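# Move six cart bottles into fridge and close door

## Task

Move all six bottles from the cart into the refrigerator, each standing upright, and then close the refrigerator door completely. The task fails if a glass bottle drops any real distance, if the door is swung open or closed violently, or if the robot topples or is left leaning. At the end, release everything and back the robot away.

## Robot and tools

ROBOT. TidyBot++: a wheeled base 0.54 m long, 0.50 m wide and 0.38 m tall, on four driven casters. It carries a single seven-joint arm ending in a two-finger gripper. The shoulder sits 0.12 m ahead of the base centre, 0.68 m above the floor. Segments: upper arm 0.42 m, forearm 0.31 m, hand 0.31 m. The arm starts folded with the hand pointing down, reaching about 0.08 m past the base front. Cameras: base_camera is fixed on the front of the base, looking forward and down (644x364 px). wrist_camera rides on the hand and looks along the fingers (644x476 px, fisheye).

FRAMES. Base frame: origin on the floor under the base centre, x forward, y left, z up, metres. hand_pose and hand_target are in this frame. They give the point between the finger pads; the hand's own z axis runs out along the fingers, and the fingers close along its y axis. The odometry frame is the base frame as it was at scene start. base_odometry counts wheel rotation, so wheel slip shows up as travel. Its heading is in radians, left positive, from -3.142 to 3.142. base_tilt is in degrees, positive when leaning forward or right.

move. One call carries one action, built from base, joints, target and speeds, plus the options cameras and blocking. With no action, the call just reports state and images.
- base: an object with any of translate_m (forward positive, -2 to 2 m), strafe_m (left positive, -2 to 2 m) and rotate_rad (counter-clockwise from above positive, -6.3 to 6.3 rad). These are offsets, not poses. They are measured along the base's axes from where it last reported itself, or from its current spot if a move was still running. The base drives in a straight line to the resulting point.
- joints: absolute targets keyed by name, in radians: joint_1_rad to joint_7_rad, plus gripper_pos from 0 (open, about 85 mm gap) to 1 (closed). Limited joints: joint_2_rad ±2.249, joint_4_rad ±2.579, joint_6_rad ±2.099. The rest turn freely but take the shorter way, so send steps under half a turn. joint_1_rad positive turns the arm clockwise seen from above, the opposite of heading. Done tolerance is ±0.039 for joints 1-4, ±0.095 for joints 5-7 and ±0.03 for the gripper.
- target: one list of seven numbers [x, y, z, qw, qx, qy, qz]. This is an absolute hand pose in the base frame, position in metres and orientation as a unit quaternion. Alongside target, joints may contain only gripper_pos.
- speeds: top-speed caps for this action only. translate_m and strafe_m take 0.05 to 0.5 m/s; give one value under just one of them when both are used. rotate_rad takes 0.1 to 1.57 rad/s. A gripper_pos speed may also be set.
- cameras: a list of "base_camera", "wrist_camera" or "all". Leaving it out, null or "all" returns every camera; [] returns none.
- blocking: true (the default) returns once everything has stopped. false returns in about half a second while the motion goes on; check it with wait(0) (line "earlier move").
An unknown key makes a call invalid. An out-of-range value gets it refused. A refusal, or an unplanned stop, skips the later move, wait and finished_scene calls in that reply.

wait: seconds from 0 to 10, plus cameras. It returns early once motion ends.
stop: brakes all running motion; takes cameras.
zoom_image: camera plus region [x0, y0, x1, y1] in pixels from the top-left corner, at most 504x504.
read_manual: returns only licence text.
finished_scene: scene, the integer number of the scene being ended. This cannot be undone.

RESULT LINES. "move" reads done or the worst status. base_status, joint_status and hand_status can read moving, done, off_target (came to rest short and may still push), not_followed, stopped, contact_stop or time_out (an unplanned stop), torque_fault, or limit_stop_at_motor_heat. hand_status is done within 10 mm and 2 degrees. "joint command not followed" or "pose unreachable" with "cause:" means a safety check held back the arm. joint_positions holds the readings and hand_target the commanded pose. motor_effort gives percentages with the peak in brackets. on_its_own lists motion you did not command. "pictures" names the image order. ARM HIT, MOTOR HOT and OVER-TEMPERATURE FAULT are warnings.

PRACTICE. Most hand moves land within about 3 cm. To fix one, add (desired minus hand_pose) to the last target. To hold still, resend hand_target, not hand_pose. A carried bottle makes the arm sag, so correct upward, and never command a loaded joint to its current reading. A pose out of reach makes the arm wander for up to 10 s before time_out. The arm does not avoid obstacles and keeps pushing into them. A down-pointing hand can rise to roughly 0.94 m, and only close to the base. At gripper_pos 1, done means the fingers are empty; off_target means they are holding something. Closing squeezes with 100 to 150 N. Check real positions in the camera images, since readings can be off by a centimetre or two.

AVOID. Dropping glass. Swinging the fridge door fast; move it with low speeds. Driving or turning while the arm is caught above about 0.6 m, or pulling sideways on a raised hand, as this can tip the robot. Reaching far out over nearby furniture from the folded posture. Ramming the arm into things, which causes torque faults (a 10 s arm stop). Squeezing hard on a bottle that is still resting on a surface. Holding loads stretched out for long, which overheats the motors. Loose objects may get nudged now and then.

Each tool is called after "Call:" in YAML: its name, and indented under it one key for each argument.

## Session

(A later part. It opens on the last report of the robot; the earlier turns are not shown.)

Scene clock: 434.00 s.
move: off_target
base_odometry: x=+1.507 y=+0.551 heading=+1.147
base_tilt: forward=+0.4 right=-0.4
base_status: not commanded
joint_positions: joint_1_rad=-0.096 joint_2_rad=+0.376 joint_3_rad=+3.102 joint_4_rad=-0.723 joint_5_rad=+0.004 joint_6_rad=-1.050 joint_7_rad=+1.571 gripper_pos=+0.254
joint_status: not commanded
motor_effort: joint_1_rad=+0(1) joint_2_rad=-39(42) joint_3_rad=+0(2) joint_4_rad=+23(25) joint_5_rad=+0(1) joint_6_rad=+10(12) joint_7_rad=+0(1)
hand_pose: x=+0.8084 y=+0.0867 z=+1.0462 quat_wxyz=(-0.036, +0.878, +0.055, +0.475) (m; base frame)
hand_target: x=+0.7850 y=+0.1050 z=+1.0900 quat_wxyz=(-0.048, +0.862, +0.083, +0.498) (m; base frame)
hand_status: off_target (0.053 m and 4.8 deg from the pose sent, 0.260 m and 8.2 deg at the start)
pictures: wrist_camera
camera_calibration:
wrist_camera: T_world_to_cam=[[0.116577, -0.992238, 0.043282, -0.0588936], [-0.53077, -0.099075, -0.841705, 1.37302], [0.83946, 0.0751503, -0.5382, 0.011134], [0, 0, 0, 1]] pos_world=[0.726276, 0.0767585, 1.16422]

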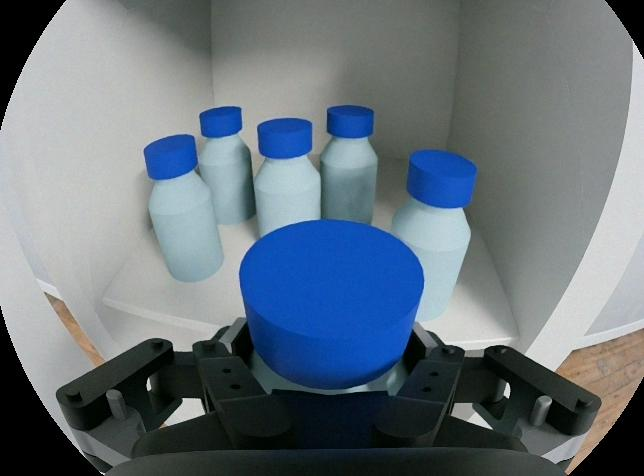

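Call:
move:
  base: {"translate_m":0.142,"strafe_m":0.02}
  speeds: {"translate_m":0.15}
  cameras: ["wrist_camera"]

Call:
move:
  target: [0.785,0.105,1.05,-0.048,0.862,0.083,0.498]
  cameras: ["wrist_camera"]

Scene clock: 440.53 s.
move: done
base_odometry: x=+1.547 y=+0.689 heading=+1.147
base_tilt: forward=+0.4 right=-0.4
base_status: done
joint_positions: joint_1_rad=-0.098 joint_2_rad=+0.378 joint_3_rad=+3.104 joint_4_rad=-0.720 joint_5_rad=+0.002 joint_6_rad=-1.054 joint_7_rad=+1.571 gripper_pos=+0.254
joint_status: not commanded
motor_effort: joint_1_rad=+0(1) joint_2_rad=-39(43) joint_3_rad=+0(1) joint_4_rad=+23(25) joint_5_rad=-1(1) joint_6_rad=+10(11) joint_7_rad=+0(1)
hand_pose: x=+0.8083 y=+0.0876 z=+1.0454 quat_wxyz=(-0.036, +0.878, +0.055, +0.474) (m; base frame)
hand_target: x=+0.7850 y=+0.1050 z=+1.0900 quat_wxyz=(-0.048, +0.862, +0.083, +0.498) (m; base frame)
hand_status: not commanded
pictures: wrist_camera
camera_calibration:
wrist_camera: T_world_to_cam=[[0.118033, -0.992082, 0.0429119, -0.0587115], [-0.533209, -0.0997757, -0.840079, 1.37273], [0.837709, 0.0762762, -0.540764, 0.0147358], [0, 0, 0, 1]] pos_world=[0.726539, 0.0775948, 1.16369]

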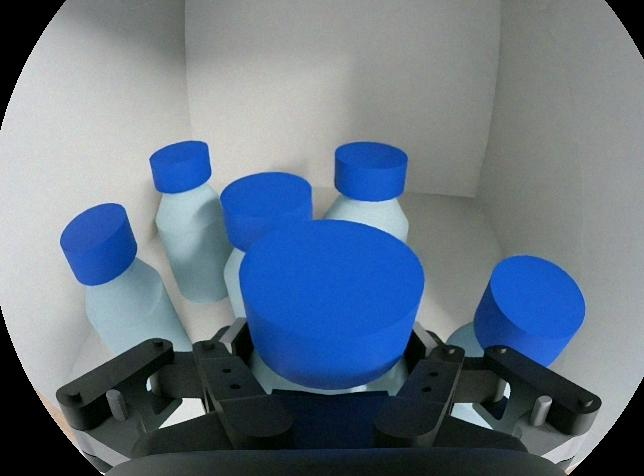

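Scene clock: 441.77 s.
move: off_target
base_odometry: x=+1.547 y=+0.689 heading=+1.147
base_tilt: forward=+0.4 right=-0.4
base_status: not commanded
joint_positions: joint_1_rad=-0.098 joint_2_rad=+0.313 joint_3_rad=+3.104 joint_4_rad=-0.900 joint_5_rad=+0.002 joint_6_rad=-0.950 joint_7_rad=+1.580 gripper_pos=+0.254
joint_status: not commanded
motor_effort: joint_1_rad=+0(1) joint_2_rad=-34(40) joint_3_rad=+0(1) joint_4_rad=+21(24) joint_5_rad=-1(2) joint_6_rad=+7(11) joint_7_rad=+0(1)
hand_pose: x=+0.7951 y=+0.0877 z=+1.0188 quat_wxyz=(-0.033, +0.881, +0.060, +0.469) (m; base frame)
hand_target: x=+0.7850 y=+0.1050 z=+1.0500 quat_wxyz=(-0.048, +0.862, +0.083, +0.498) (m; base frame)
hand_status: off_target (0.037 m and 5.0 deg from the pose sent, 0.029 m and 4.8 deg at the start)
pictures: wrist_camera
camera_calibration:
wrist_camera: T_world_to_cam=[[0.124679, -0.990793, 0.052759, -0.0713881], [-0.540616, -0.112425, -0.833723, 1.34385], [0.831979, 0.0754257, -0.549656, 0.0250939], [0, 0, 0, 1]] pos_world=[0.714531, 0.0784591, 1.13796]

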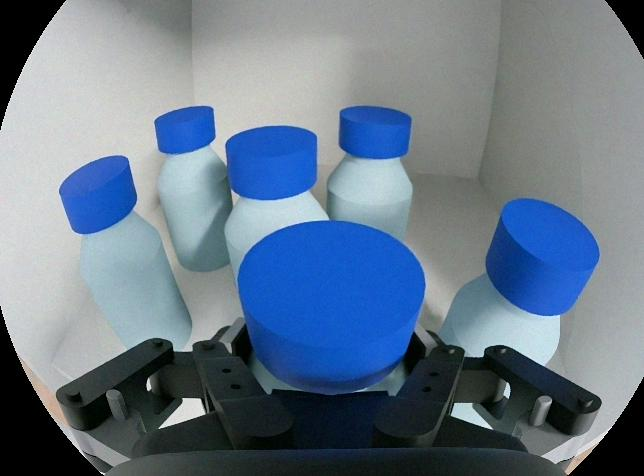

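Call:
move:
  target: [0.785,0.105,1.02,-0.048,0.862,0.083,0.498]
  cameras: ["wrist_camera"]

Call:
move:
  joints: {"gripper_pos":0.12}
  cameras: ["wrist_camera"]

Call:
move:
  base: {"translate_m":-0.15}
  speeds: {"translate_m":0.15}
  cameras: ["wrist_camera"]

Scene clock: 445.00 s.
move: off_target
base_odometry: x=+1.547 y=+0.689 heading=+1.147
base_tilt: forward=+0.4 right=-0.4
base_status: not commanded
joint_positions: joint_1_rad=-0.097 joint_2_rad=+0.265 joint_3_rad=+3.104 joint_4_rad=-1.018 joint_5_rad=+0.002 joint_6_rad=-0.825 joint_7_rad=+1.588 gripper_pos=+0.254
joint_status: not commanded
motor_effort: joint_1_rad=-2(3) joint_2_rad=-30(34) joint_3_rad=-2(2) joint_4_rad=+18(21) joint_5_rad=-2(3) joint_6_rad=+5(7) joint_7_rad=+0(1)
hand_pose: x=+0.7920 y=+0.0881 z=+1.0178 quat_wxyz=(-0.032, +0.867, +0.063, +0.493) (m; base frame)
hand_target: x=+0.7850 y=+0.1050 z=+1.0200 quat_wxyz=(-0.048, +0.862, +0.083, +0.498) (m; base frame)
hand_status: off_target (0.018 m and 3.0 deg from the pose sent, 0.020 m and 5.0 deg at the start)
pictures: wrist_camera
camera_calibration:
wrist_camera: T_world_to_cam=[[0.125795, -0.990201, 0.060639, -0.0795019], [-0.493166, -0.115455, -0.86224, 1.33313], [0.860792, 0.0785605, -0.502858, -0.0436429], [0, 0, 0, 1]] pos_world=[0.705023, 0.0786216, 1.13235]

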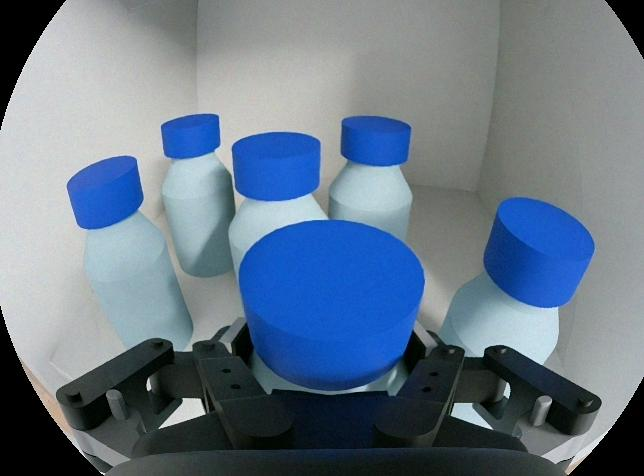

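Scene clock: 445.93 s.
move: done
base_odometry: x=+1.547 y=+0.689 heading=+1.147
base_tilt: forward=+0.4 right=-0.4
base_status: not commanded
joint_positions: joint_1_rad=-0.097 joint_2_rad=+0.265 joint_3_rad=+3.102 joint_4_rad=-1.038 joint_5_rad=-0.004 joint_6_rad=-0.825 joint_7_rad=+1.588 gripper_pos=+0.120
joint_status: all done
motor_effort: joint_1_rad=+1(2) joint_2_rad=-31(32) joint_3_rad=+1(2) joint_4_rad=+21(22) joint_5_rad=-1(2) joint_6_rad=+7(8) joint_7_rad=+0(1)
hand_pose: x=+0.7902 y=+0.0906 z=+1.0067 quat_wxyz=(-0.035, +0.872, +0.064, +0.484) (m; base frame)
hand_target: x=+0.7850 y=+0.1050 z=+1.0200 quat_wxyz=(-0.048, +0.862, +0.083, +0.498) (m; base frame)
hand_status: not commanded
pictures: wrist_camera
camera_calibration:
wrist_camera: T_world_to_cam=[[0.130915, -0.989897, 0.054455, -0.0739677], [-0.509948, -0.114342, -0.852572, 1.32638], [0.850185, 0.0838453, -0.519766, -0.0228927], [0, 0, 0, 1]] pos_world=[0.705531, 0.0803597, 1.12296]

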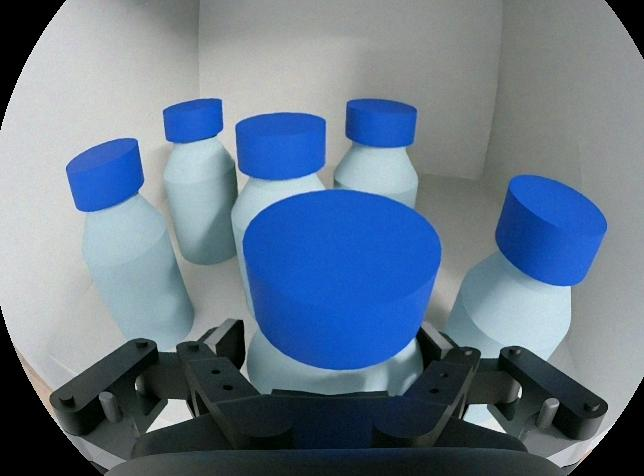

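Scene clock: 447.57 s.
move: done
base_odometry: x=+1.486 y=+0.552 heading=+1.147
base_tilt: forward=+0.4 right=-0.4
base_status: done
joint_positions: joint_1_rad=-0.097 joint_2_rad=+0.257 joint_3_rad=+3.101 joint_4_rad=-1.038 joint_5_rad=-0.005 joint_6_rad=-0.825 joint_7_rad=+1.588 gripper_pos=+0.120
joint_status: not commanded
motor_effort: joint_1_rad=+0(2) joint_2_rad=-31(36) joint_3_rad=+1(1) joint_4_rad=+21(21) joint_5_rad=-1(2) joint_6_rad=+7(8) joint_7_rad=+0(1)
hand_pose: x=+0.7872 y=+0.0910 z=+1.0125 quat_wxyz=(-0.036, +0.870, +0.064, +0.488) (m; base frame)
hand_target: x=+0.7850 y=+0.1050 z=+1.0200 quat_wxyz=(-0.048, +0.862, +0.083, +0.498) (m; base frame)
hand_status: not commanded
pictures: wrist_camera
camera_calibration:
wrist_camera: T_world_to_cam=[[0.131587, -0.989858, 0.0535375, -0.0730495], [-0.5027, -0.113179, -0.85702, 1.32853], [0.854387, 0.0858592, -0.512494, -0.0282205], [0, 0, 0, 1]] pos_world=[0.701577, 0.0804766, 1.12803]

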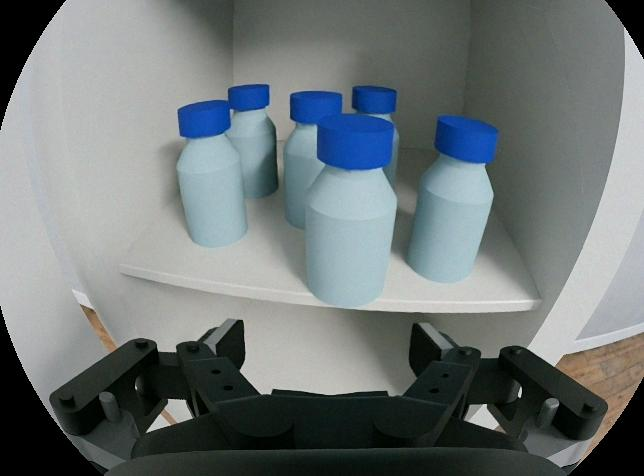

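Call:
move:
  base: {"translate_m":0.15}
  speeds: {"translate_m":0.15}
  joints: {"gripper_pos":0.06}
  cameras: []

Call:
move:
  joints: {"gripper_pos":0.6}
  cameras: []

Call:
move:
  target: [0.785,0.105,1.052,-0.048,0.862,0.083,0.498]
  cameras: ["wrist_camera"]

Call:
move:
  base: {"translate_m":0.024}
  speeds: {"translate_m":0.08}
  cameras: []

Call:
move:
  target: [0.785,0.105,1.02,-0.048,0.862,0.083,0.498]
  cameras: ["wrist_camera"]

Scene clock: 456.00 s.
move: done
base_odometry: x=+1.547 y=+0.689 heading=+1.147
base_tilt: forward=+0.4 right=-0.4
base_status: done
joint_positions: joint_1_rad=-0.097 joint_2_rad=+0.257 joint_3_rad=+3.101 joint_4_rad=-1.038 joint_5_rad=-0.006 joint_6_rad=-0.825 joint_7_rad=+1.588 gripper_pos=+0.060
joint_status: all done
motor_effort: joint_1_rad=+0(2) joint_2_rad=-31(34) joint_3_rad=+0(2) joint_4_rad=+21(22) joint_5_rad=+0(1) joint_6_rad=+7(8) joint_7_rad=+0(1)
hand_pose: x=+0.7873 y=+0.0911 z=+1.0118 quat_wxyz=(-0.036, +0.870, +0.064, +0.487) (m; base frame)
hand_target: x=+0.7850 y=+0.1050 z=+1.0200 quat_wxyz=(-0.048, +0.862, +0.083, +0.498) (m; base frame)
hand_status: not commanded
pictures: none
No camera images: "cameras" was empty.

Scene clock: 456.83 s.
move: off_target
base_odometry: x=+1.547 y=+0.689 heading=+1.147
base_tilt: forward=+0.4 right=-0.4
base_status: not commanded
joint_positions: joint_1_rad=-0.097 joint_2_rad=+0.256 joint_3_rad=+3.100 joint_4_rad=-1.039 joint_5_rad=-0.006 joint_6_rad=-0.824 joint_7_rad=+1.589 gripper_pos=+0.243
joint_status: gripper_pos off_target (ended at +0.243, target +0.600)
motor_effort: joint_1_rad=-1(4) joint_2_rad=-30(32) joint_3_rad=+0(3) joint_4_rad=+20(22) joint_5_rad=-1(2) joint_6_rad=+7(9) joint_7_rad=-1(1)
hand_pose: x=+0.7869 y=+0.0911 z=+1.0126 quat_wxyz=(-0.036, +0.870, +0.064, +0.488) (m; base frame)
hand_target: x=+0.7850 y=+0.1050 z=+1.0200 quat_wxyz=(-0.048, +0.862, +0.083, +0.498) (m; base frame)
hand_status: not commanded
pictures: none
No camera images: "cameras" was empty.

Scene clock: 457.90 s.
move: off_target
base_odometry: x=+1.547 y=+0.689 heading=+1.147
base_tilt: forward=+0.3 right=-0.4
base_status: not commanded
joint_positions: joint_1_rad=-0.097 joint_2_rad=+0.304 joint_3_rad=+3.100 joint_4_rad=-0.945 joint_5_rad=-0.006 joint_6_rad=-0.894 joint_7_rad=+1.589 gripper_pos=+0.243
joint_status: not commanded
motor_effort: joint_1_rad=+0(1) joint_2_rad=-38(38) joint_3_rad=+0(1) joint_4_rad=+24(25) joint_5_rad=-1(2) joint_6_rad=+11(11) joint_7_rad=+0(1)
hand_pose: x=+0.7982 y=+0.0918 z=+1.0147 quat_wxyz=(-0.037, +0.875, +0.064, +0.478) (m; base frame)
hand_target: x=+0.7850 y=+0.1050 z=+1.0520 quat_wxyz=(-0.048, +0.862, +0.083, +0.498) (m; base frame)
hand_status: off_target (0.042 m and 3.7 deg from the pose sent, 0.042 m and 2.9 deg at the start)
pictures: wrist_camera
camera_calibration:
wrist_camera: T_world_to_cam=[[0.133437, -0.989718, 0.0514995, -0.0732473], [-0.522335, -0.114394, -0.845033, 1.33967], [0.842236, 0.085859, -0.532229, -0.00683834], [0, 0, 0, 1]] pos_world=[0.715289, 0.081343, 1.1322]

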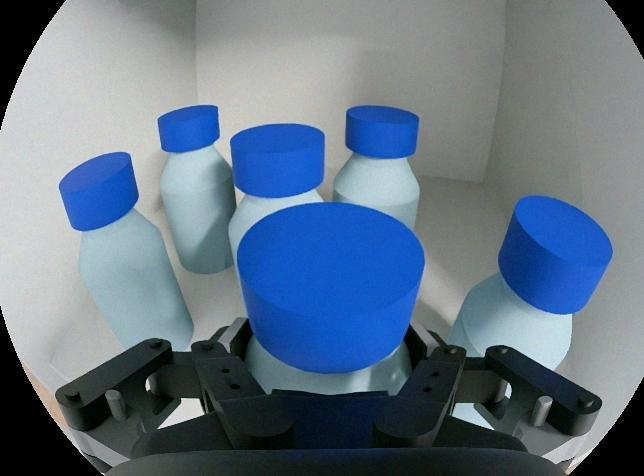

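Scene clock: 458.73 s.
move: done
base_odometry: x=+1.557 y=+0.711 heading=+1.148
base_tilt: forward=+0.4 right=-0.4
base_status: done
joint_positions: joint_1_rad=-0.097 joint_2_rad=+0.309 joint_3_rad=+3.100 joint_4_rad=-0.939 joint_5_rad=-0.006 joint_6_rad=-0.894 joint_7_rad=+1.589 gripper_pos=+0.243
joint_status: not commanded
motor_effort: joint_1_rad=+0(2) joint_2_rad=-38(41) joint_3_rad=+0(1) joint_4_rad=+24(25) joint_5_rad=-1(1) joint_6_rad=+11(11) joint_7_rad=+0(1)
hand_pose: x=+0.8001 y=+0.0920 z=+1.0143 quat_wxyz=(-0.037, +0.875, +0.064, +0.478) (m; base frame)
hand_target: x=+0.7850 y=+0.1050 z=+1.0520 quat_wxyz=(-0.048, +0.862, +0.083, +0.498) (m; base frame)
hand_status: not commanded
pictures: none
No camera images: "cameras" was empty.

Scene clock: 459.80 s.
move: off_target
base_odometry: x=+1.557 y=+0.711 heading=+1.148
base_tilt: forward=+0.4 right=-0.4
base_status: not commanded
joint_positions: joint_1_rad=-0.097 joint_2_rad=+0.271 joint_3_rad=+3.100 joint_4_rad=-1.023 joint_5_rad=-0.006 joint_6_rad=-0.819 joint_7_rad=+1.590 gripper_pos=+0.243
joint_status: not commanded
motor_effort: joint_1_rad=+0(2) joint_2_rad=-31(38) joint_3_rad=+0(1) joint_4_rad=+19(25) joint_5_rad=-1(2) joint_6_rad=+5(11) joint_7_rad=+0(1)
hand_pose: x=+0.7939 y=+0.0919 z=+1.0132 quat_wxyz=(-0.037, +0.868, +0.064, +0.491) (m; base frame)
hand_target: x=+0.7850 y=+0.1050 z=+1.0200 quat_wxyz=(-0.048, +0.862, +0.083, +0.498) (m; base frame)
hand_status: off_target (0.017 m and 2.7 deg from the pose sent, 0.021 m and 3.8 deg at the start)
pictures: wrist_camera
camera_calibration:
wrist_camera: T_world_to_cam=[[0.132399, -0.989727, 0.0539627, -0.0741987], [-0.496449, -0.113336, -0.860635, 1.33129], [0.85791, 0.0871574, -0.506354, -0.0428257], [0, 0, 0, 1]] pos_world=[0.707482, 0.0811791, 1.12808]

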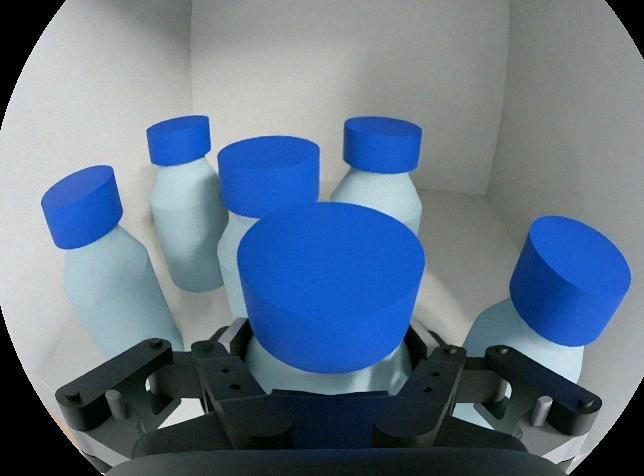

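Call:
move:
  joints: {"gripper_pos":0.12}
  cameras: []

Call:
move:
  base: {"translate_m":-0.15}
  speeds: {"translate_m":0.15}
  cameras: ["wrist_camera"]

Call:
move:
  base: {"translate_m":-0.1}
  target: [0.5,0.0,1.1,0,0.866,0,0.5]
  joints: {"gripper_pos":1}
  cameras: ["wrist_camera","base_camera"]

Scene clock: 463.33 s.
move: done
base_odometry: x=+1.557 y=+0.711 heading=+1.148
base_tilt: forward=+0.4 right=-0.4
base_status: not commanded
joint_positions: joint_1_rad=-0.097 joint_2_rad=+0.271 joint_3_rad=+3.100 joint_4_rad=-1.037 joint_5_rad=-0.006 joint_6_rad=-0.819 joint_7_rad=+1.590 gripper_pos=+0.120
joint_status: all done
motor_effort: joint_1_rad=+1(1) joint_2_rad=-31(32) joint_3_rad=+0(1) joint_4_rad=+21(21) joint_5_rad=-1(1) joint_6_rad=+7(8) joint_7_rad=+1(1)
hand_pose: x=+0.7928 y=+0.0918 z=+1.0054 quat_wxyz=(-0.036, +0.871, +0.065, +0.485) (m; base frame)
hand_target: x=+0.7850 y=+0.1050 z=+1.0200 quat_wxyz=(-0.048, +0.862, +0.083, +0.498) (m; base frame)
hand_status: not commanded
pictures: none
No camera images: "cameras" was empty.

Scene clock: 464.97 s.
move: done
base_odometry: x=+1.495 y=+0.574 heading=+1.147
base_tilt: forward=+0.3 right=-0.4
base_status: done
joint_positions: joint_1_rad=-0.097 joint_2_rad=+0.258 joint_3_rad=+3.100 joint_4_rad=-1.037 joint_5_rad=-0.006 joint_6_rad=-0.819 joint_7_rad=+1.590 gripper_pos=+0.120
joint_status: not commanded
motor_effort: joint_1_rad=+0(2) joint_2_rad=-31(36) joint_3_rad=+1(1) joint_4_rad=+21(22) joint_5_rad=+0(1) joint_6_rad=+7(8) joint_7_rad=+0(1)
hand_pose: x=+0.7886 y=+0.0915 z=+1.0134 quat_wxyz=(-0.036, +0.868, +0.065, +0.490) (m; base frame)
hand_target: x=+0.7850 y=+0.1050 z=+1.0200 quat_wxyz=(-0.048, +0.862, +0.083, +0.498) (m; base frame)
hand_status: not commanded
pictures: wrist_camera
camera_calibration:
wrist_camera: T_world_to_cam=[[0.132732, -0.989658, 0.0543994, -0.0746397], [-0.498082, -0.114053, -0.859597, 1.32913], [0.856911, 0.0870008, -0.508069, -0.0355794], [0, 0, 0, 1]] pos_world=[0.70241, 0.0808181, 1.1285]

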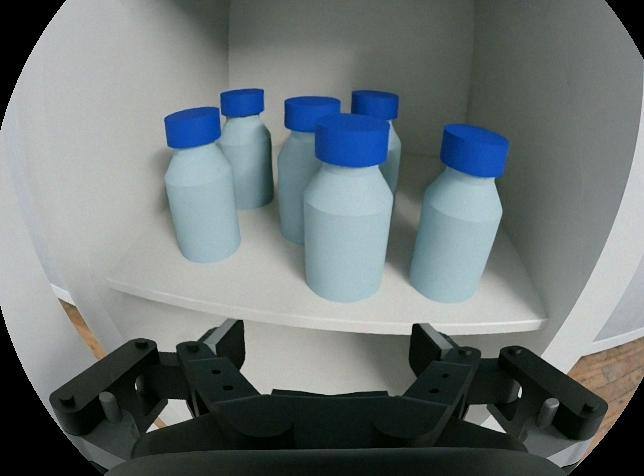

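Scene clock: 466.80 s.
move: off_target
base_odometry: x=+1.454 y=+0.483 heading=+1.147
base_tilt: forward=+0.4 right=-0.4
base_status: done
joint_positions: joint_1_rad=-0.031 joint_2_rad=-0.345 joint_3_rad=+3.134 joint_4_rad=-1.304 joint_5_rad=-0.006 joint_6_rad=-1.077 joint_7_rad=+1.590 gripper_pos=+0.999
joint_status: all done
motor_effort: joint_1_rad=+0(2) joint_2_rad=-7(36) joint_3_rad=+1(2) joint_4_rad=+17(23) joint_5_rad=-1(1) joint_6_rad=+8(8) joint_7_rad=+0(1)
hand_pose: x=+0.5119 y=+0.0189 z=+1.1185 quat_wxyz=(-0.007, +0.851, +0.025, +0.525) (m; base frame)
hand_target: x=+0.5000 y=+0.0000 z=+1.1000 quat_wxyz=(+0.000, +0.866, +0.000, +0.500) (m; base frame)
hand_status: off_target (0.029 m and 4.5 deg from the pose sent, 0.315 m and 8.6 deg at the start)
pictures: base_camera, wrist_camera
camera_calibration:
wrist_camera: T_world_to_cam=[[0.0304269, -0.997248, 0.0676038, -0.0776917], [-0.43838, -0.0740972, -0.89573, 1.28241], [0.898275, -0.00238187, -0.439428, 0.164943], [0, 0, 0, 1]] pos_world=[0.41638, 0.0179376, 1.22642]

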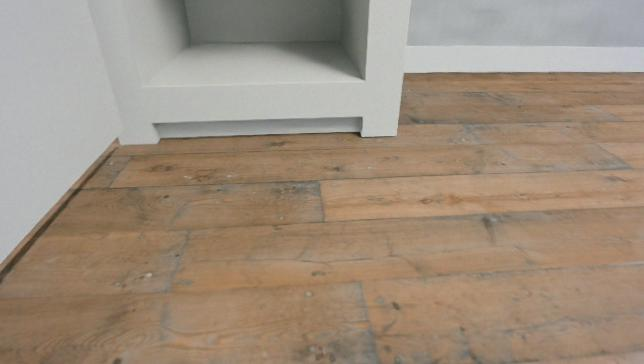

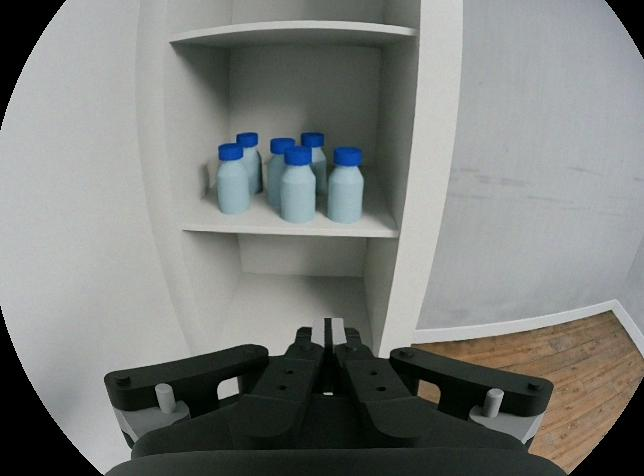

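Call:
move:
  base: {"translate_m":-0.25}
  cameras: []

Call:
move:
  base: {"translate_m":-0.23,"strafe_m":1.33}
  cameras: ["wrist_camera","base_camera"]

Scene clock: 474.37 s.
move: done
base_odometry: x=+1.351 y=+0.255 heading=+1.147
base_tilt: forward=+0.3 right=-0.4
base_status: done
joint_positions: joint_1_rad=-0.031 joint_2_rad=-0.361 joint_3_rad=+3.135 joint_4_rad=-1.308 joint_5_rad=-0.006 joint_6_rad=-1.082 joint_7_rad=+1.590 gripper_pos=+0.999
joint_status: not commanded
motor_effort: joint_1_rad=+0(1) joint_2_rad=-6(11) joint_3_rad=+1(2) joint_4_rad=+17(20) joint_5_rad=-1(1) joint_6_rad=+8(8) joint_7_rad=+0(1)
hand_pose: x=+0.5044 y=+0.0181 z=+1.1211 quat_wxyz=(-0.007, +0.849, +0.025, +0.528) (m; base frame)
hand_target: x=+0.5000 y=+0.0000 z=+1.1000 quat_wxyz=(+0.000, +0.866, +0.000, +0.500) (m; base frame)
hand_status: not commanded
pictures: none
No camera images: "cameras" was empty.

Scene clock: 478.33 s.
move: done
base_odometry: x=+0.044 y=+0.592 heading=+1.147
base_tilt: forward=+0.3 right=-0.4
base_status: done
joint_positions: joint_1_rad=-0.028 joint_2_rad=-0.361 joint_3_rad=+3.142 joint_4_rad=-1.308 joint_5_rad=-0.006 joint_6_rad=-1.082 joint_7_rad=+1.590 gripper_pos=+0.999
joint_status: not commanded
motor_effort: joint_1_rad=+0(1) joint_2_rad=-6(7) joint_3_rad=+1(3) joint_4_rad=+18(19) joint_5_rad=-1(2) joint_6_rad=+8(8) joint_7_rad=+1(1)
hand_pose: x=+0.5047 y=+0.0136 z=+1.1211 quat_wxyz=(-0.005, +0.849, +0.020, +0.528) (m; base frame)
hand_target: x=+0.5000 y=+0.0000 z=+1.1000 quat_wxyz=(+0.000, +0.866, +0.000, +0.500) (m; base frame)
hand_status: not commanded
pictures: base_camera, wrist_camera
camera_calibration:
wrist_camera: T_world_to_cam=[[0.0201174, -0.997692, 0.0648458, -0.0746296], [-0.433087, -0.067154, -0.898847, 1.28192], [0.901127, -0.0100015, -0.433439, 0.164545], [0, 0, 0, 1]] pos_world=[0.408409, 0.0132744, 1.22841]

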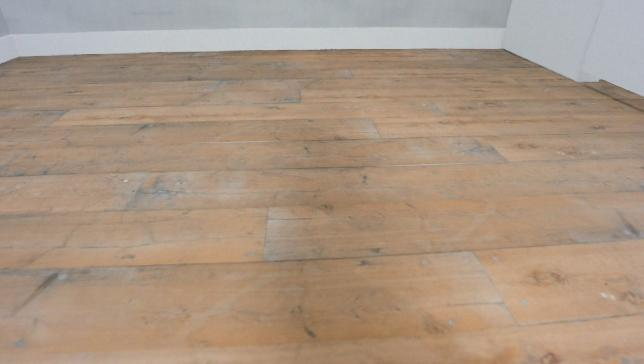

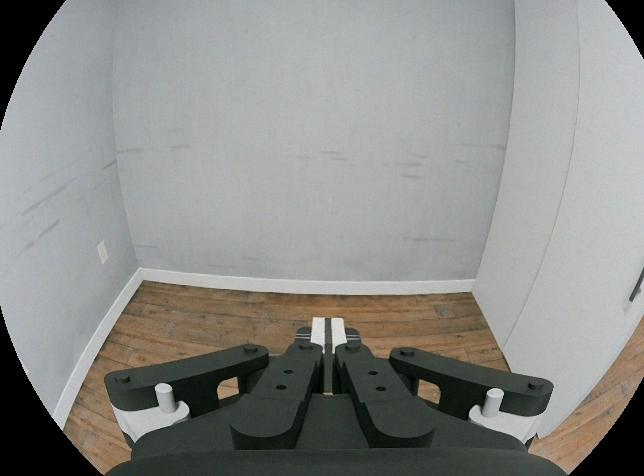

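Call:
move:
  base: {"translate_m":0.326,"rotate_rad":-0.777}
  target: [0.72,0,0.74,0,0.7071,0,0.7071]
  cameras: ["wrist_camera","base_camera"]

Scene clock: 483.43 s.
move: off_target
base_odometry: x=+0.178 y=+0.889 heading=+0.370
base_tilt: forward=+0.4 right=-0.4
base_status: done
joint_positions: joint_1_rad=-0.021 joint_2_rad=+0.524 joint_3_rad=+3.148 joint_4_rad=-2.351 joint_5_rad=-0.006 joint_6_rad=+1.279 joint_7_rad=+1.590 gripper_pos=+0.999
joint_status: not commanded
motor_effort: joint_1_rad=+0(2) joint_2_rad=-29(31) joint_3_rad=+1(4) joint_4_rad=+10(22) joint_5_rad=-1(1) joint_6_rad=+8(9) joint_7_rad=+0(1)
hand_pose: x=+0.7236 y=+0.0087 z=+0.7350 quat_wxyz=(+0.004, +0.716, +0.011, +0.698) (m; base frame)
hand_target: x=+0.7200 y=+0.0000 z=+0.7400 quat_wxyz=(+0.000, +0.707, +0.000, +0.707) (m; base frame)
hand_status: off_target (0.011 m and 2.0 deg from the pose sent, 0.438 m and 26.4 deg at the start)
pictures: base_camera, wrist_camera
camera_calibration:
wrist_camera: T_world_to_cam=[[-0.0306912, -0.997679, 0.060776, -0.0191352], [-0.016402, -0.0602938, -0.998046, 0.800744], [0.999394, -0.031628, -0.0145134, -0.578974], [0, 0, 0, 1]] pos_world=[0.59117, 0.0108773, 0.791939]

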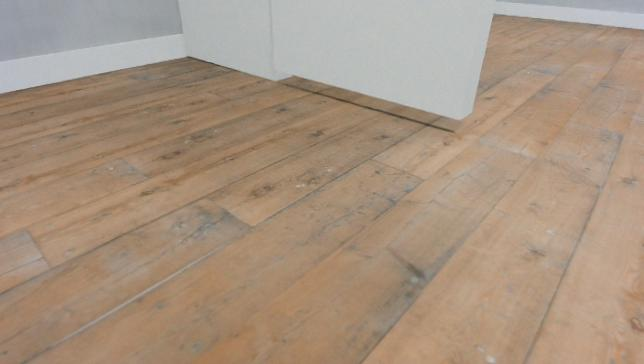

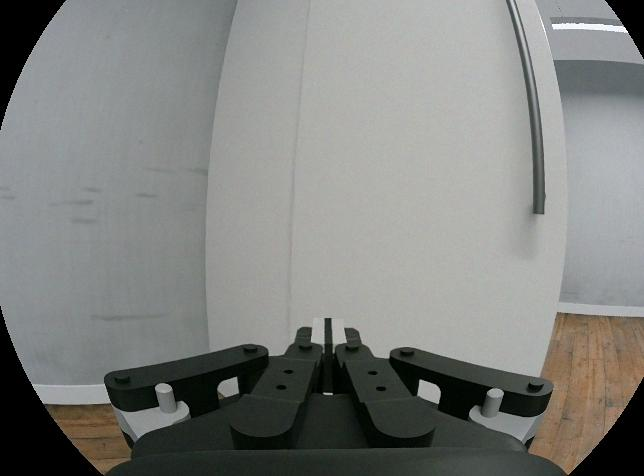

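Call:
move:
  base: {"translate_m":0.233,"strafe_m":-0.12}
  speeds: {"translate_m":0.25}
  cameras: ["wrist_camera","base_camera"]

Scene clock: 493.93 s.
move: done
base_odometry: x=+0.439 y=+0.862 heading=+0.370
base_tilt: forward=+0.4 right=-0.4
base_status: done
joint_positions: joint_1_rad=-0.021 joint_2_rad=+0.526 joint_3_rad=+3.148 joint_4_rad=-2.354 joint_5_rad=-0.006 joint_6_rad=+1.284 joint_7_rad=+1.590 gripper_pos=+0.999
joint_status: not commanded
motor_effort: joint_1_rad=+0(2) joint_2_rad=-29(30) joint_3_rad=+0(2) joint_4_rad=+9(12) joint_5_rad=+0(1) joint_6_rad=+9(9) joint_7_rad=+0(1)
hand_pose: x=+0.7226 y=+0.0085 z=+0.7341 quat_wxyz=(+0.004, +0.716, +0.011, +0.698) (m; base frame)
hand_target: x=+0.7200 y=+0.0000 z=+0.7400 quat_wxyz=(+0.000, +0.707, +0.000, +0.707) (m; base frame)
hand_status: not commanded
pictures: base_camera, wrist_camera
camera_calibration:
wrist_camera: T_world_to_cam=[[-0.0309035, -0.997669, 0.0608343, -0.0191553], [-0.0168363, -0.0603352, -0.998036, 0.800101], [0.999381, -0.031867, -0.0149324, -0.577716], [0, 0, 0, 1]] pos_world=[0.590237, 0.0107535, 0.791069]

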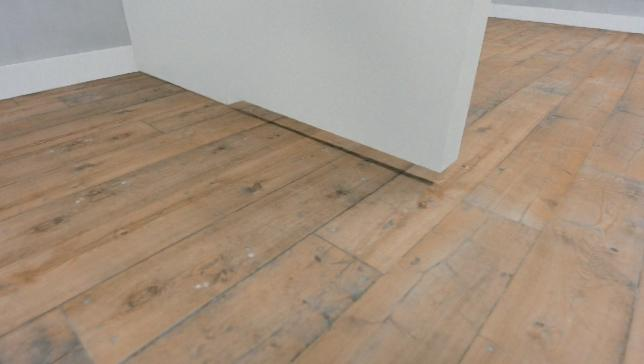

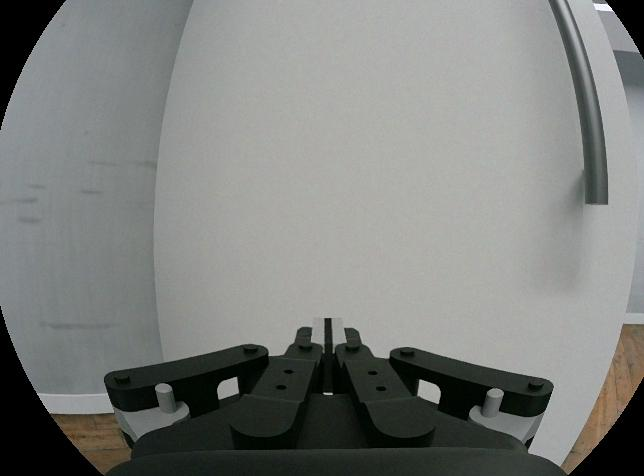

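Call:
move:
  base: {"translate_m":0.11,"strafe_m":-0.1}
  speeds: {"translate_m":0.2}
  cameras: []

Call:
move:
  base: {"translate_m":0.145,"strafe_m":-0.129}
  speeds: {"translate_m":0.1}
  cameras: ["wrist_camera","base_camera"]

Scene clock: 499.63 s.
move: done
base_odometry: x=+0.578 y=+0.808 heading=+0.370
base_tilt: forward=+0.4 right=-0.4
base_status: done
joint_positions: joint_1_rad=-0.018 joint_2_rad=+0.527 joint_3_rad=+3.149 joint_4_rad=-2.356 joint_5_rad=-0.006 joint_6_rad=+1.285 joint_7_rad=+1.590 gripper_pos=+0.999
joint_status: not commanded
motor_effort: joint_1_rad=+0(2) joint_2_rad=-29(30) joint_3_rad=+1(2) joint_4_rad=+10(12) joint_5_rad=-1(1) joint_6_rad=+9(9) joint_7_rad=+0(1)
hand_pose: x=+0.7223 y=+0.0069 z=+0.7333 quat_wxyz=(+0.005, +0.716, +0.010, +0.698) (m; base frame)
hand_target: x=+0.7200 y=+0.0000 z=+0.7400 quat_wxyz=(+0.000, +0.707, +0.000, +0.707) (m; base frame)
hand_status: not commanded
pictures: none
No camera images: "cameras" was empty.

Scene clock: 502.17 s.
move: done
base_odometry: x=+0.760 y=+0.740 heading=+0.370
base_tilt: forward=+0.4 right=-0.4
base_status: done
joint_positions: joint_1_rad=-0.014 joint_2_rad=+0.533 joint_3_rad=+3.151 joint_4_rad=-2.373 joint_5_rad=+0.028 joint_6_rad=+1.296 joint_7_rad=+1.590 gripper_pos=+0.999
joint_status: not commanded
motor_effort: joint_1_rad=+0(13) joint_2_rad=-29(31) joint_3_rad=+1(11) joint_4_rad=+10(19) joint_5_rad=-1(11) joint_6_rad=+8(10) joint_7_rad=+0(1)
hand_pose: x=+0.7173 y=+0.0135 z=+0.7262 quat_wxyz=(-0.001, +0.720, +0.023, +0.693) (m; base frame)
hand_target: x=+0.7200 y=+0.0000 z=+0.7400 quat_wxyz=(+0.000, +0.707, +0.000, +0.707) (m; base frame)
hand_status: not commanded
pictures: base_camera, wrist_camera
camera_calibration:
wrist_camera: T_world_to_cam=[[-0.00571134, -0.997456, 0.0710589, -0.0394008], [-0.0288011, -0.0708665, -0.99707, 0.800484], [0.999569, -0.00774119, -0.0283231, -0.56305], [0, 0, 0, 1]] pos_world=[0.585637, 0.0130683, 0.784991]

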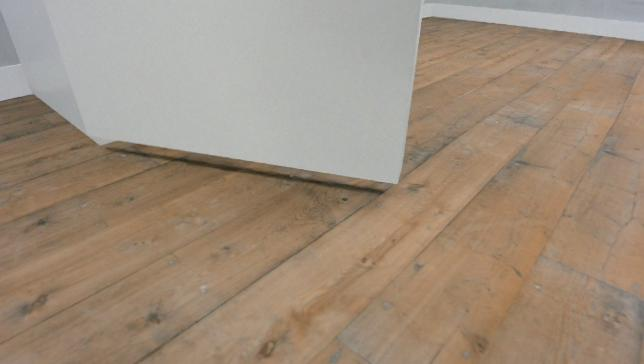

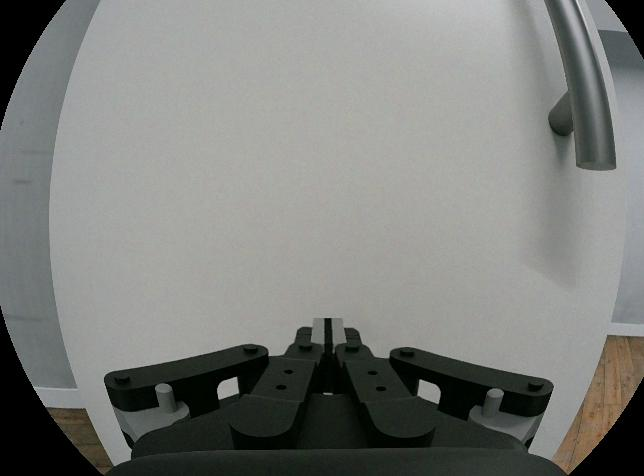

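Call:
move:
  base: {"translate_m":0.134,"strafe_m":-0.065}
  speeds: {"translate_m":0.1}
  cameras: ["base_camera"]

Call:
move:
  base: {"translate_m":0.135,"strafe_m":-0.026}
  speeds: {"translate_m":0.1}
  cameras: ["wrist_camera","base_camera"]

Scene clock: 507.83 s.
move: done
base_odometry: x=+0.908 y=+0.728 heading=+0.370
base_tilt: forward=+0.4 right=-0.4
base_status: done
joint_positions: joint_1_rad=-0.015 joint_2_rad=+0.532 joint_3_rad=+3.148 joint_4_rad=-2.376 joint_5_rad=+0.028 joint_6_rad=+1.302 joint_7_rad=+1.590 gripper_pos=+0.999
joint_status: not commanded
motor_effort: joint_1_rad=+0(6) joint_2_rad=-29(31) joint_3_rad=+1(6) joint_4_rad=+9(21) joint_5_rad=+0(6) joint_6_rad=+9(10) joint_7_rad=+0(1)
hand_pose: x=+0.7160 y=+0.0152 z=+0.7273 quat_wxyz=(-0.002, +0.719, +0.024, +0.694) (m; base frame)
hand_target: x=+0.7200 y=+0.0000 z=+0.7400 quat_wxyz=(+0.000, +0.707, +0.000, +0.707) (m; base frame)
hand_status: not commanded
pictures: base_camera

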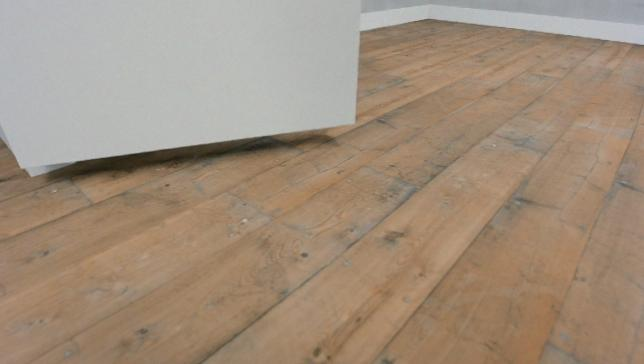

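Scene clock: 509.77 s.
move: done
base_odometry: x=+1.044 y=+0.752 heading=+0.370
base_tilt: forward=+0.4 right=-0.4
base_status: done
joint_positions: joint_1_rad=-0.015 joint_2_rad=+0.532 joint_3_rad=+3.148 joint_4_rad=-2.375 joint_5_rad=+0.028 joint_6_rad=+1.302 joint_7_rad=+1.590 gripper_pos=+0.999
joint_status: not commanded
motor_effort: joint_1_rad=+0(2) joint_2_rad=-29(30) joint_3_rad=+1(1) joint_4_rad=+10(10) joint_5_rad=-1(1) joint_6_rad=+9(9) joint_7_rad=+0(1)
hand_pose: x=+0.7166 y=+0.0153 z=+0.7279 quat_wxyz=(-0.002, +0.719, +0.024, +0.695) (m; base frame)
hand_target: x=+0.7200 y=+0.0000 z=+0.7400 quat_wxyz=(+0.000, +0.707, +0.000, +0.707) (m; base frame)
hand_status: not commanded
pictures: base_camera, wrist_camera
camera_calibration:
wrist_camera: T_world_to_cam=[[-0.00288231, -0.997592, 0.069297, -0.0385114], [-0.0236814, -0.0692097, -0.997321, 0.79875], [0.999715, -0.00451563, -0.0234249, -0.566056], [0, 0, 0, 1]] pos_world=[0.584699, 0.0143065, 0.786019]

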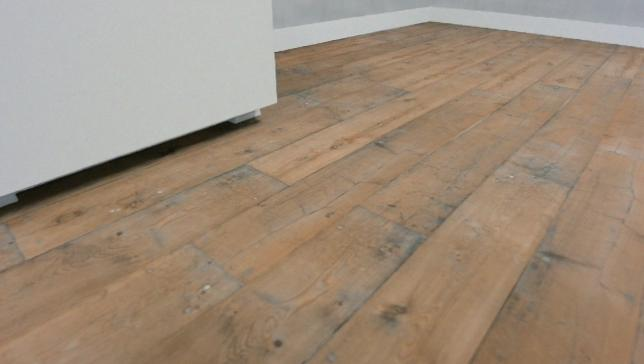

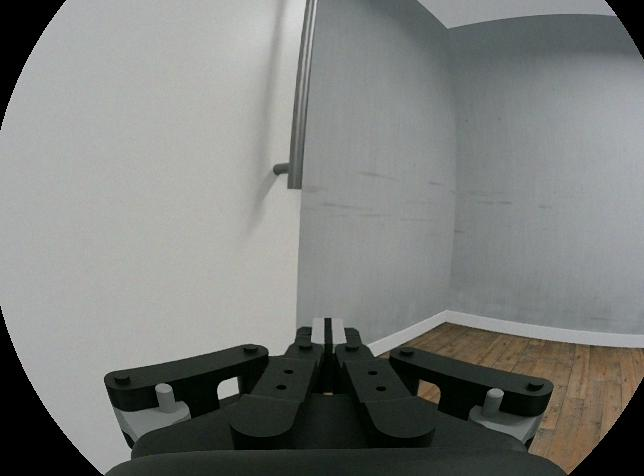

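Call:
move:
  base: {"translate_m":0.495,"strafe_m":-0.4525,"rotate_rad":0.785}
  cameras: ["wrist_camera","base_camera"]

Scene clock: 515.47 s.
move: done
base_odometry: x=+1.669 y=+0.510 heading=+1.155
base_tilt: forward=+0.3 right=-0.4
base_status: done
joint_positions: joint_1_rad=-0.008 joint_2_rad=+0.532 joint_3_rad=+3.153 joint_4_rad=-2.374 joint_5_rad=+0.028 joint_6_rad=+1.302 joint_7_rad=+1.590 gripper_pos=+0.999
joint_status: not commanded
motor_effort: joint_1_rad=+1(3) joint_2_rad=-29(30) joint_3_rad=+0(2) joint_4_rad=+10(11) joint_5_rad=-1(2) joint_6_rad=+9(9) joint_7_rad=+0(1)
hand_pose: x=+0.7168 y=+0.0089 z=+0.7279 quat_wxyz=(+0.002, +0.719, +0.020, +0.695) (m; base frame)
hand_target: x=+0.7200 y=+0.0000 z=+0.7400 quat_wxyz=(+0.000, +0.707, +0.000, +0.707) (m; base frame)
hand_status: not commanded
pictures: base_camera, wrist_camera
camera_calibration:
wrist_camera: T_world_to_cam=[[-0.0136308, -0.997338, 0.0716308, -0.038818], [-0.0242647, -0.0712864, -0.997161, 0.798654], [0.999613, -0.0153302, -0.0232284, -0.566279], [0, 0, 0, 1]] pos_world=[0.584909, 0.00953734, 0.786013]

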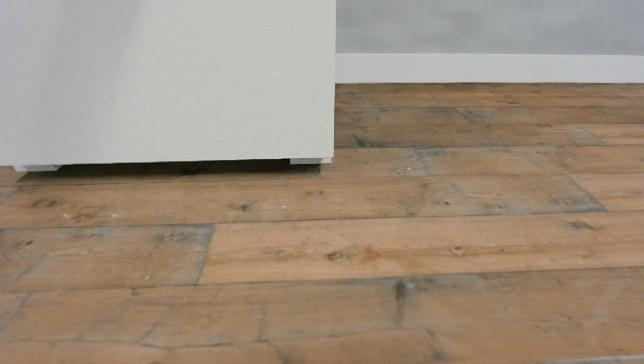

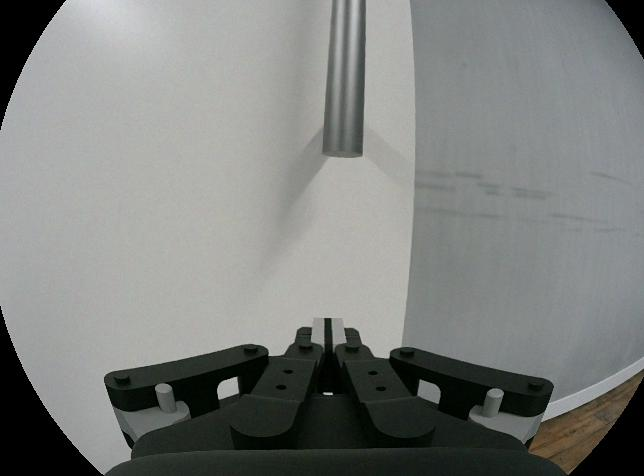

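Call:
move:
  base: {"translate_m":0.12}
  speeds: {"translate_m":0.08}
  cameras: ["wrist_camera","base_camera"]

Call:
move:
  base: {"translate_m":0.03}
  speeds: {"translate_m":0.05}
  cameras: ["wrist_camera","base_camera"]

Scene clock: 522.17 s.
move: time_out
base_odometry: x=+1.716 y=+0.616 heading=+1.156
base_tilt: forward=+0.3 right=-0.4
base_status: translate_m time_out (by the wheels' count: +0.117 of +0.120)
joint_positions: joint_1_rad=-0.008 joint_2_rad=+0.430 joint_3_rad=+3.153 joint_4_rad=-2.571 joint_5_rad=+0.028 joint_6_rad=+1.347 joint_7_rad=+1.590 gripper_pos=+0.999
joint_status: not commanded
motor_effort: joint_1_rad=+0(2) joint_2_rad=-5(30) joint_3_rad=+2(4) joint_4_rad=+44(47) joint_5_rad=-1(3) joint_6_rad=+1(9) joint_7_rad=+0(1)
hand_pose: x=+0.6488 y=+0.0088 z=+0.7275 quat_wxyz=(+0.001, +0.735, +0.019, +0.677) (m; base frame)
hand_target: x=+0.7200 y=+0.0000 z=+0.7400 quat_wxyz=(+0.000, +0.707, +0.000, +0.707) (m; base frame)
hand_status: not commanded
pictures: base_camera, wrist_camera
camera_calibration:
wrist_camera: T_world_to_cam=[[-0.0108625, -0.9975, 0.0698269, -0.0403536], [-0.0723064, -0.0688646, -0.995002, 0.826143], [0.997323, -0.0158572, -0.0713776, -0.461788], [0, 0, 0, 1]] pos_world=[0.519849, 0.00931662, 0.79187]

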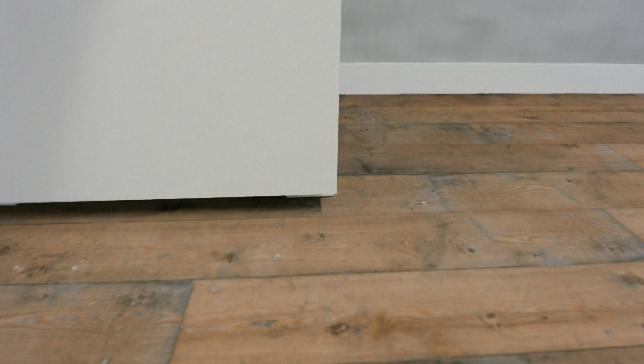

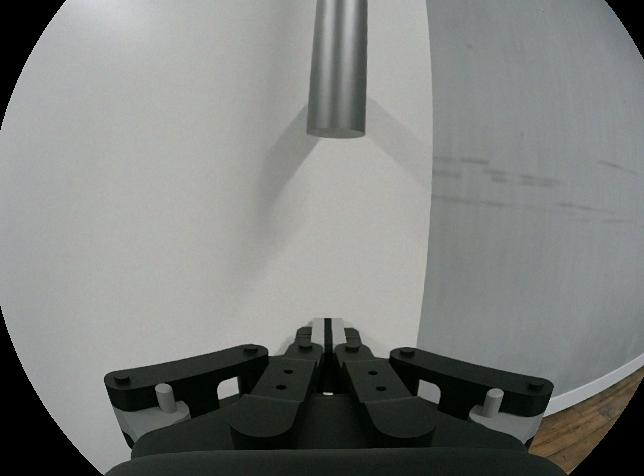

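not run: a stop that you did not command came earlier in this reply.

Arm compressed 7 cm: door is shut. Back off.

Call:
move:
  base: {"translate_m":-0.15}
  speeds: {"translate_m":0.2}
  cameras: ["base_camera"]

Call:
move:
  base: {"translate_m":-0.3,"strafe_m":-0.5}
  cameras: ["wrist_camera","base_camera"]

Scene clock: 525.33 s.
move: done
base_odometry: x=+1.656 y=+0.479 heading=+1.156
base_tilt: forward=+0.3 right=-0.4
base_status: done
joint_positions: joint_1_rad=-0.008 joint_2_rad=+0.536 joint_3_rad=+3.153 joint_4_rad=-2.360 joint_5_rad=+0.028 joint_6_rad=+1.338 joint_7_rad=+1.590 gripper_pos=+0.999
joint_status: not commanded
motor_effort: joint_1_rad=+0(1) joint_2_rad=-29(31) joint_3_rad=+0(1) joint_4_rad=+9(42) joint_5_rad=-1(1) joint_6_rad=+8(10) joint_7_rad=+1(1)
hand_pose: x=+0.7215 y=+0.0090 z=+0.7421 quat_wxyz=(+0.002, +0.703, +0.020, +0.711) (m; base frame)
hand_target: x=+0.7200 y=+0.0000 z=+0.7400 quat_wxyz=(+0.000, +0.707, +0.000, +0.707) (m; base frame)
hand_status: not commanded
pictures: base_camera

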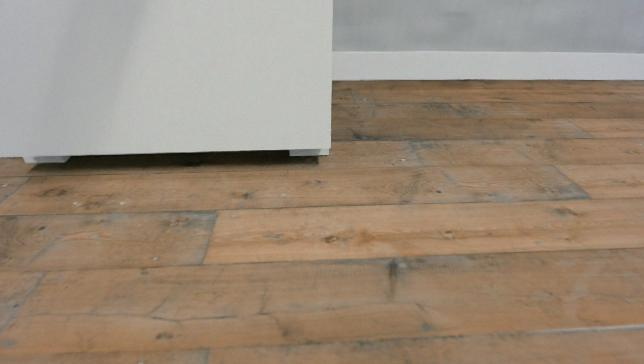

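Scene clock: 527.67 s.
move: done
base_odometry: x=+1.993 y=+0.003 heading=+1.156
base_tilt: forward=+0.4 right=-0.4
base_status: done
joint_positions: joint_1_rad=-0.004 joint_2_rad=+0.536 joint_3_rad=+3.155 joint_4_rad=-2.360 joint_5_rad=+0.028 joint_6_rad=+1.338 joint_7_rad=+1.590 gripper_pos=+0.999
joint_status: not commanded
motor_effort: joint_1_rad=+0(5) joint_2_rad=-29(31) joint_3_rad=+1(3) joint_4_rad=+9(11) joint_5_rad=+0(2) joint_6_rad=+9(9) joint_7_rad=+0(1)
hand_pose: x=+0.7216 y=+0.0063 z=+0.7420 quat_wxyz=(+0.004, +0.703, +0.019, +0.711) (m; base frame)
hand_target: x=+0.7200 y=+0.0000 z=+0.7400 quat_wxyz=(+0.000, +0.707, +0.000, +0.707) (m; base frame)
hand_status: not commanded
pictures: base_camera, wrist_camera
camera_calibration:
wrist_camera: T_world_to_cam=[[-0.0211348, -0.997258, 0.0709144, -0.0364842], [0.0210996, -0.0713594, -0.997227, 0.779942], [0.999554, -0.0195799, 0.0225499, -0.604614], [0, 0, 0, 1]] pos_world=[0.587117, 0.00743371, 0.794001]

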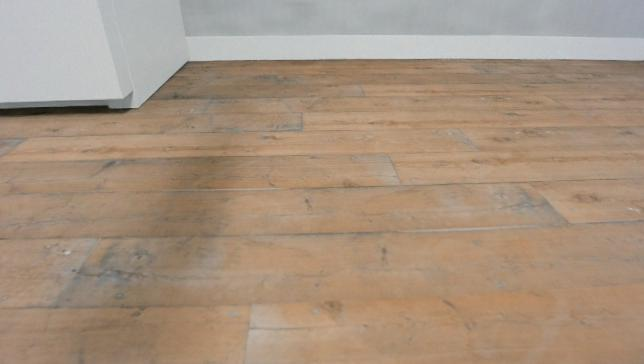

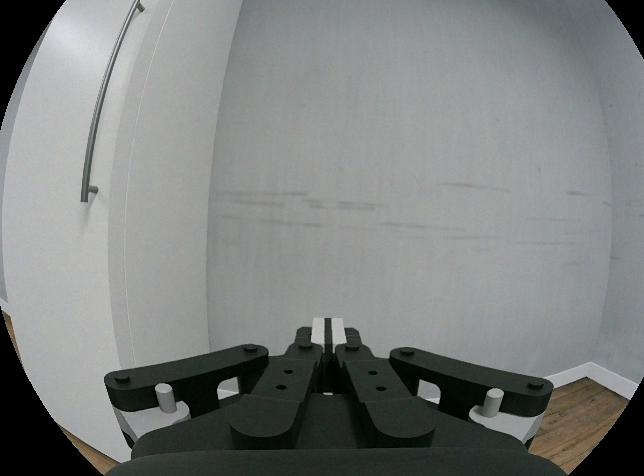

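Door is flush.

Call:
finished_scene:
  scene: 2

The scene is finished: the task was done.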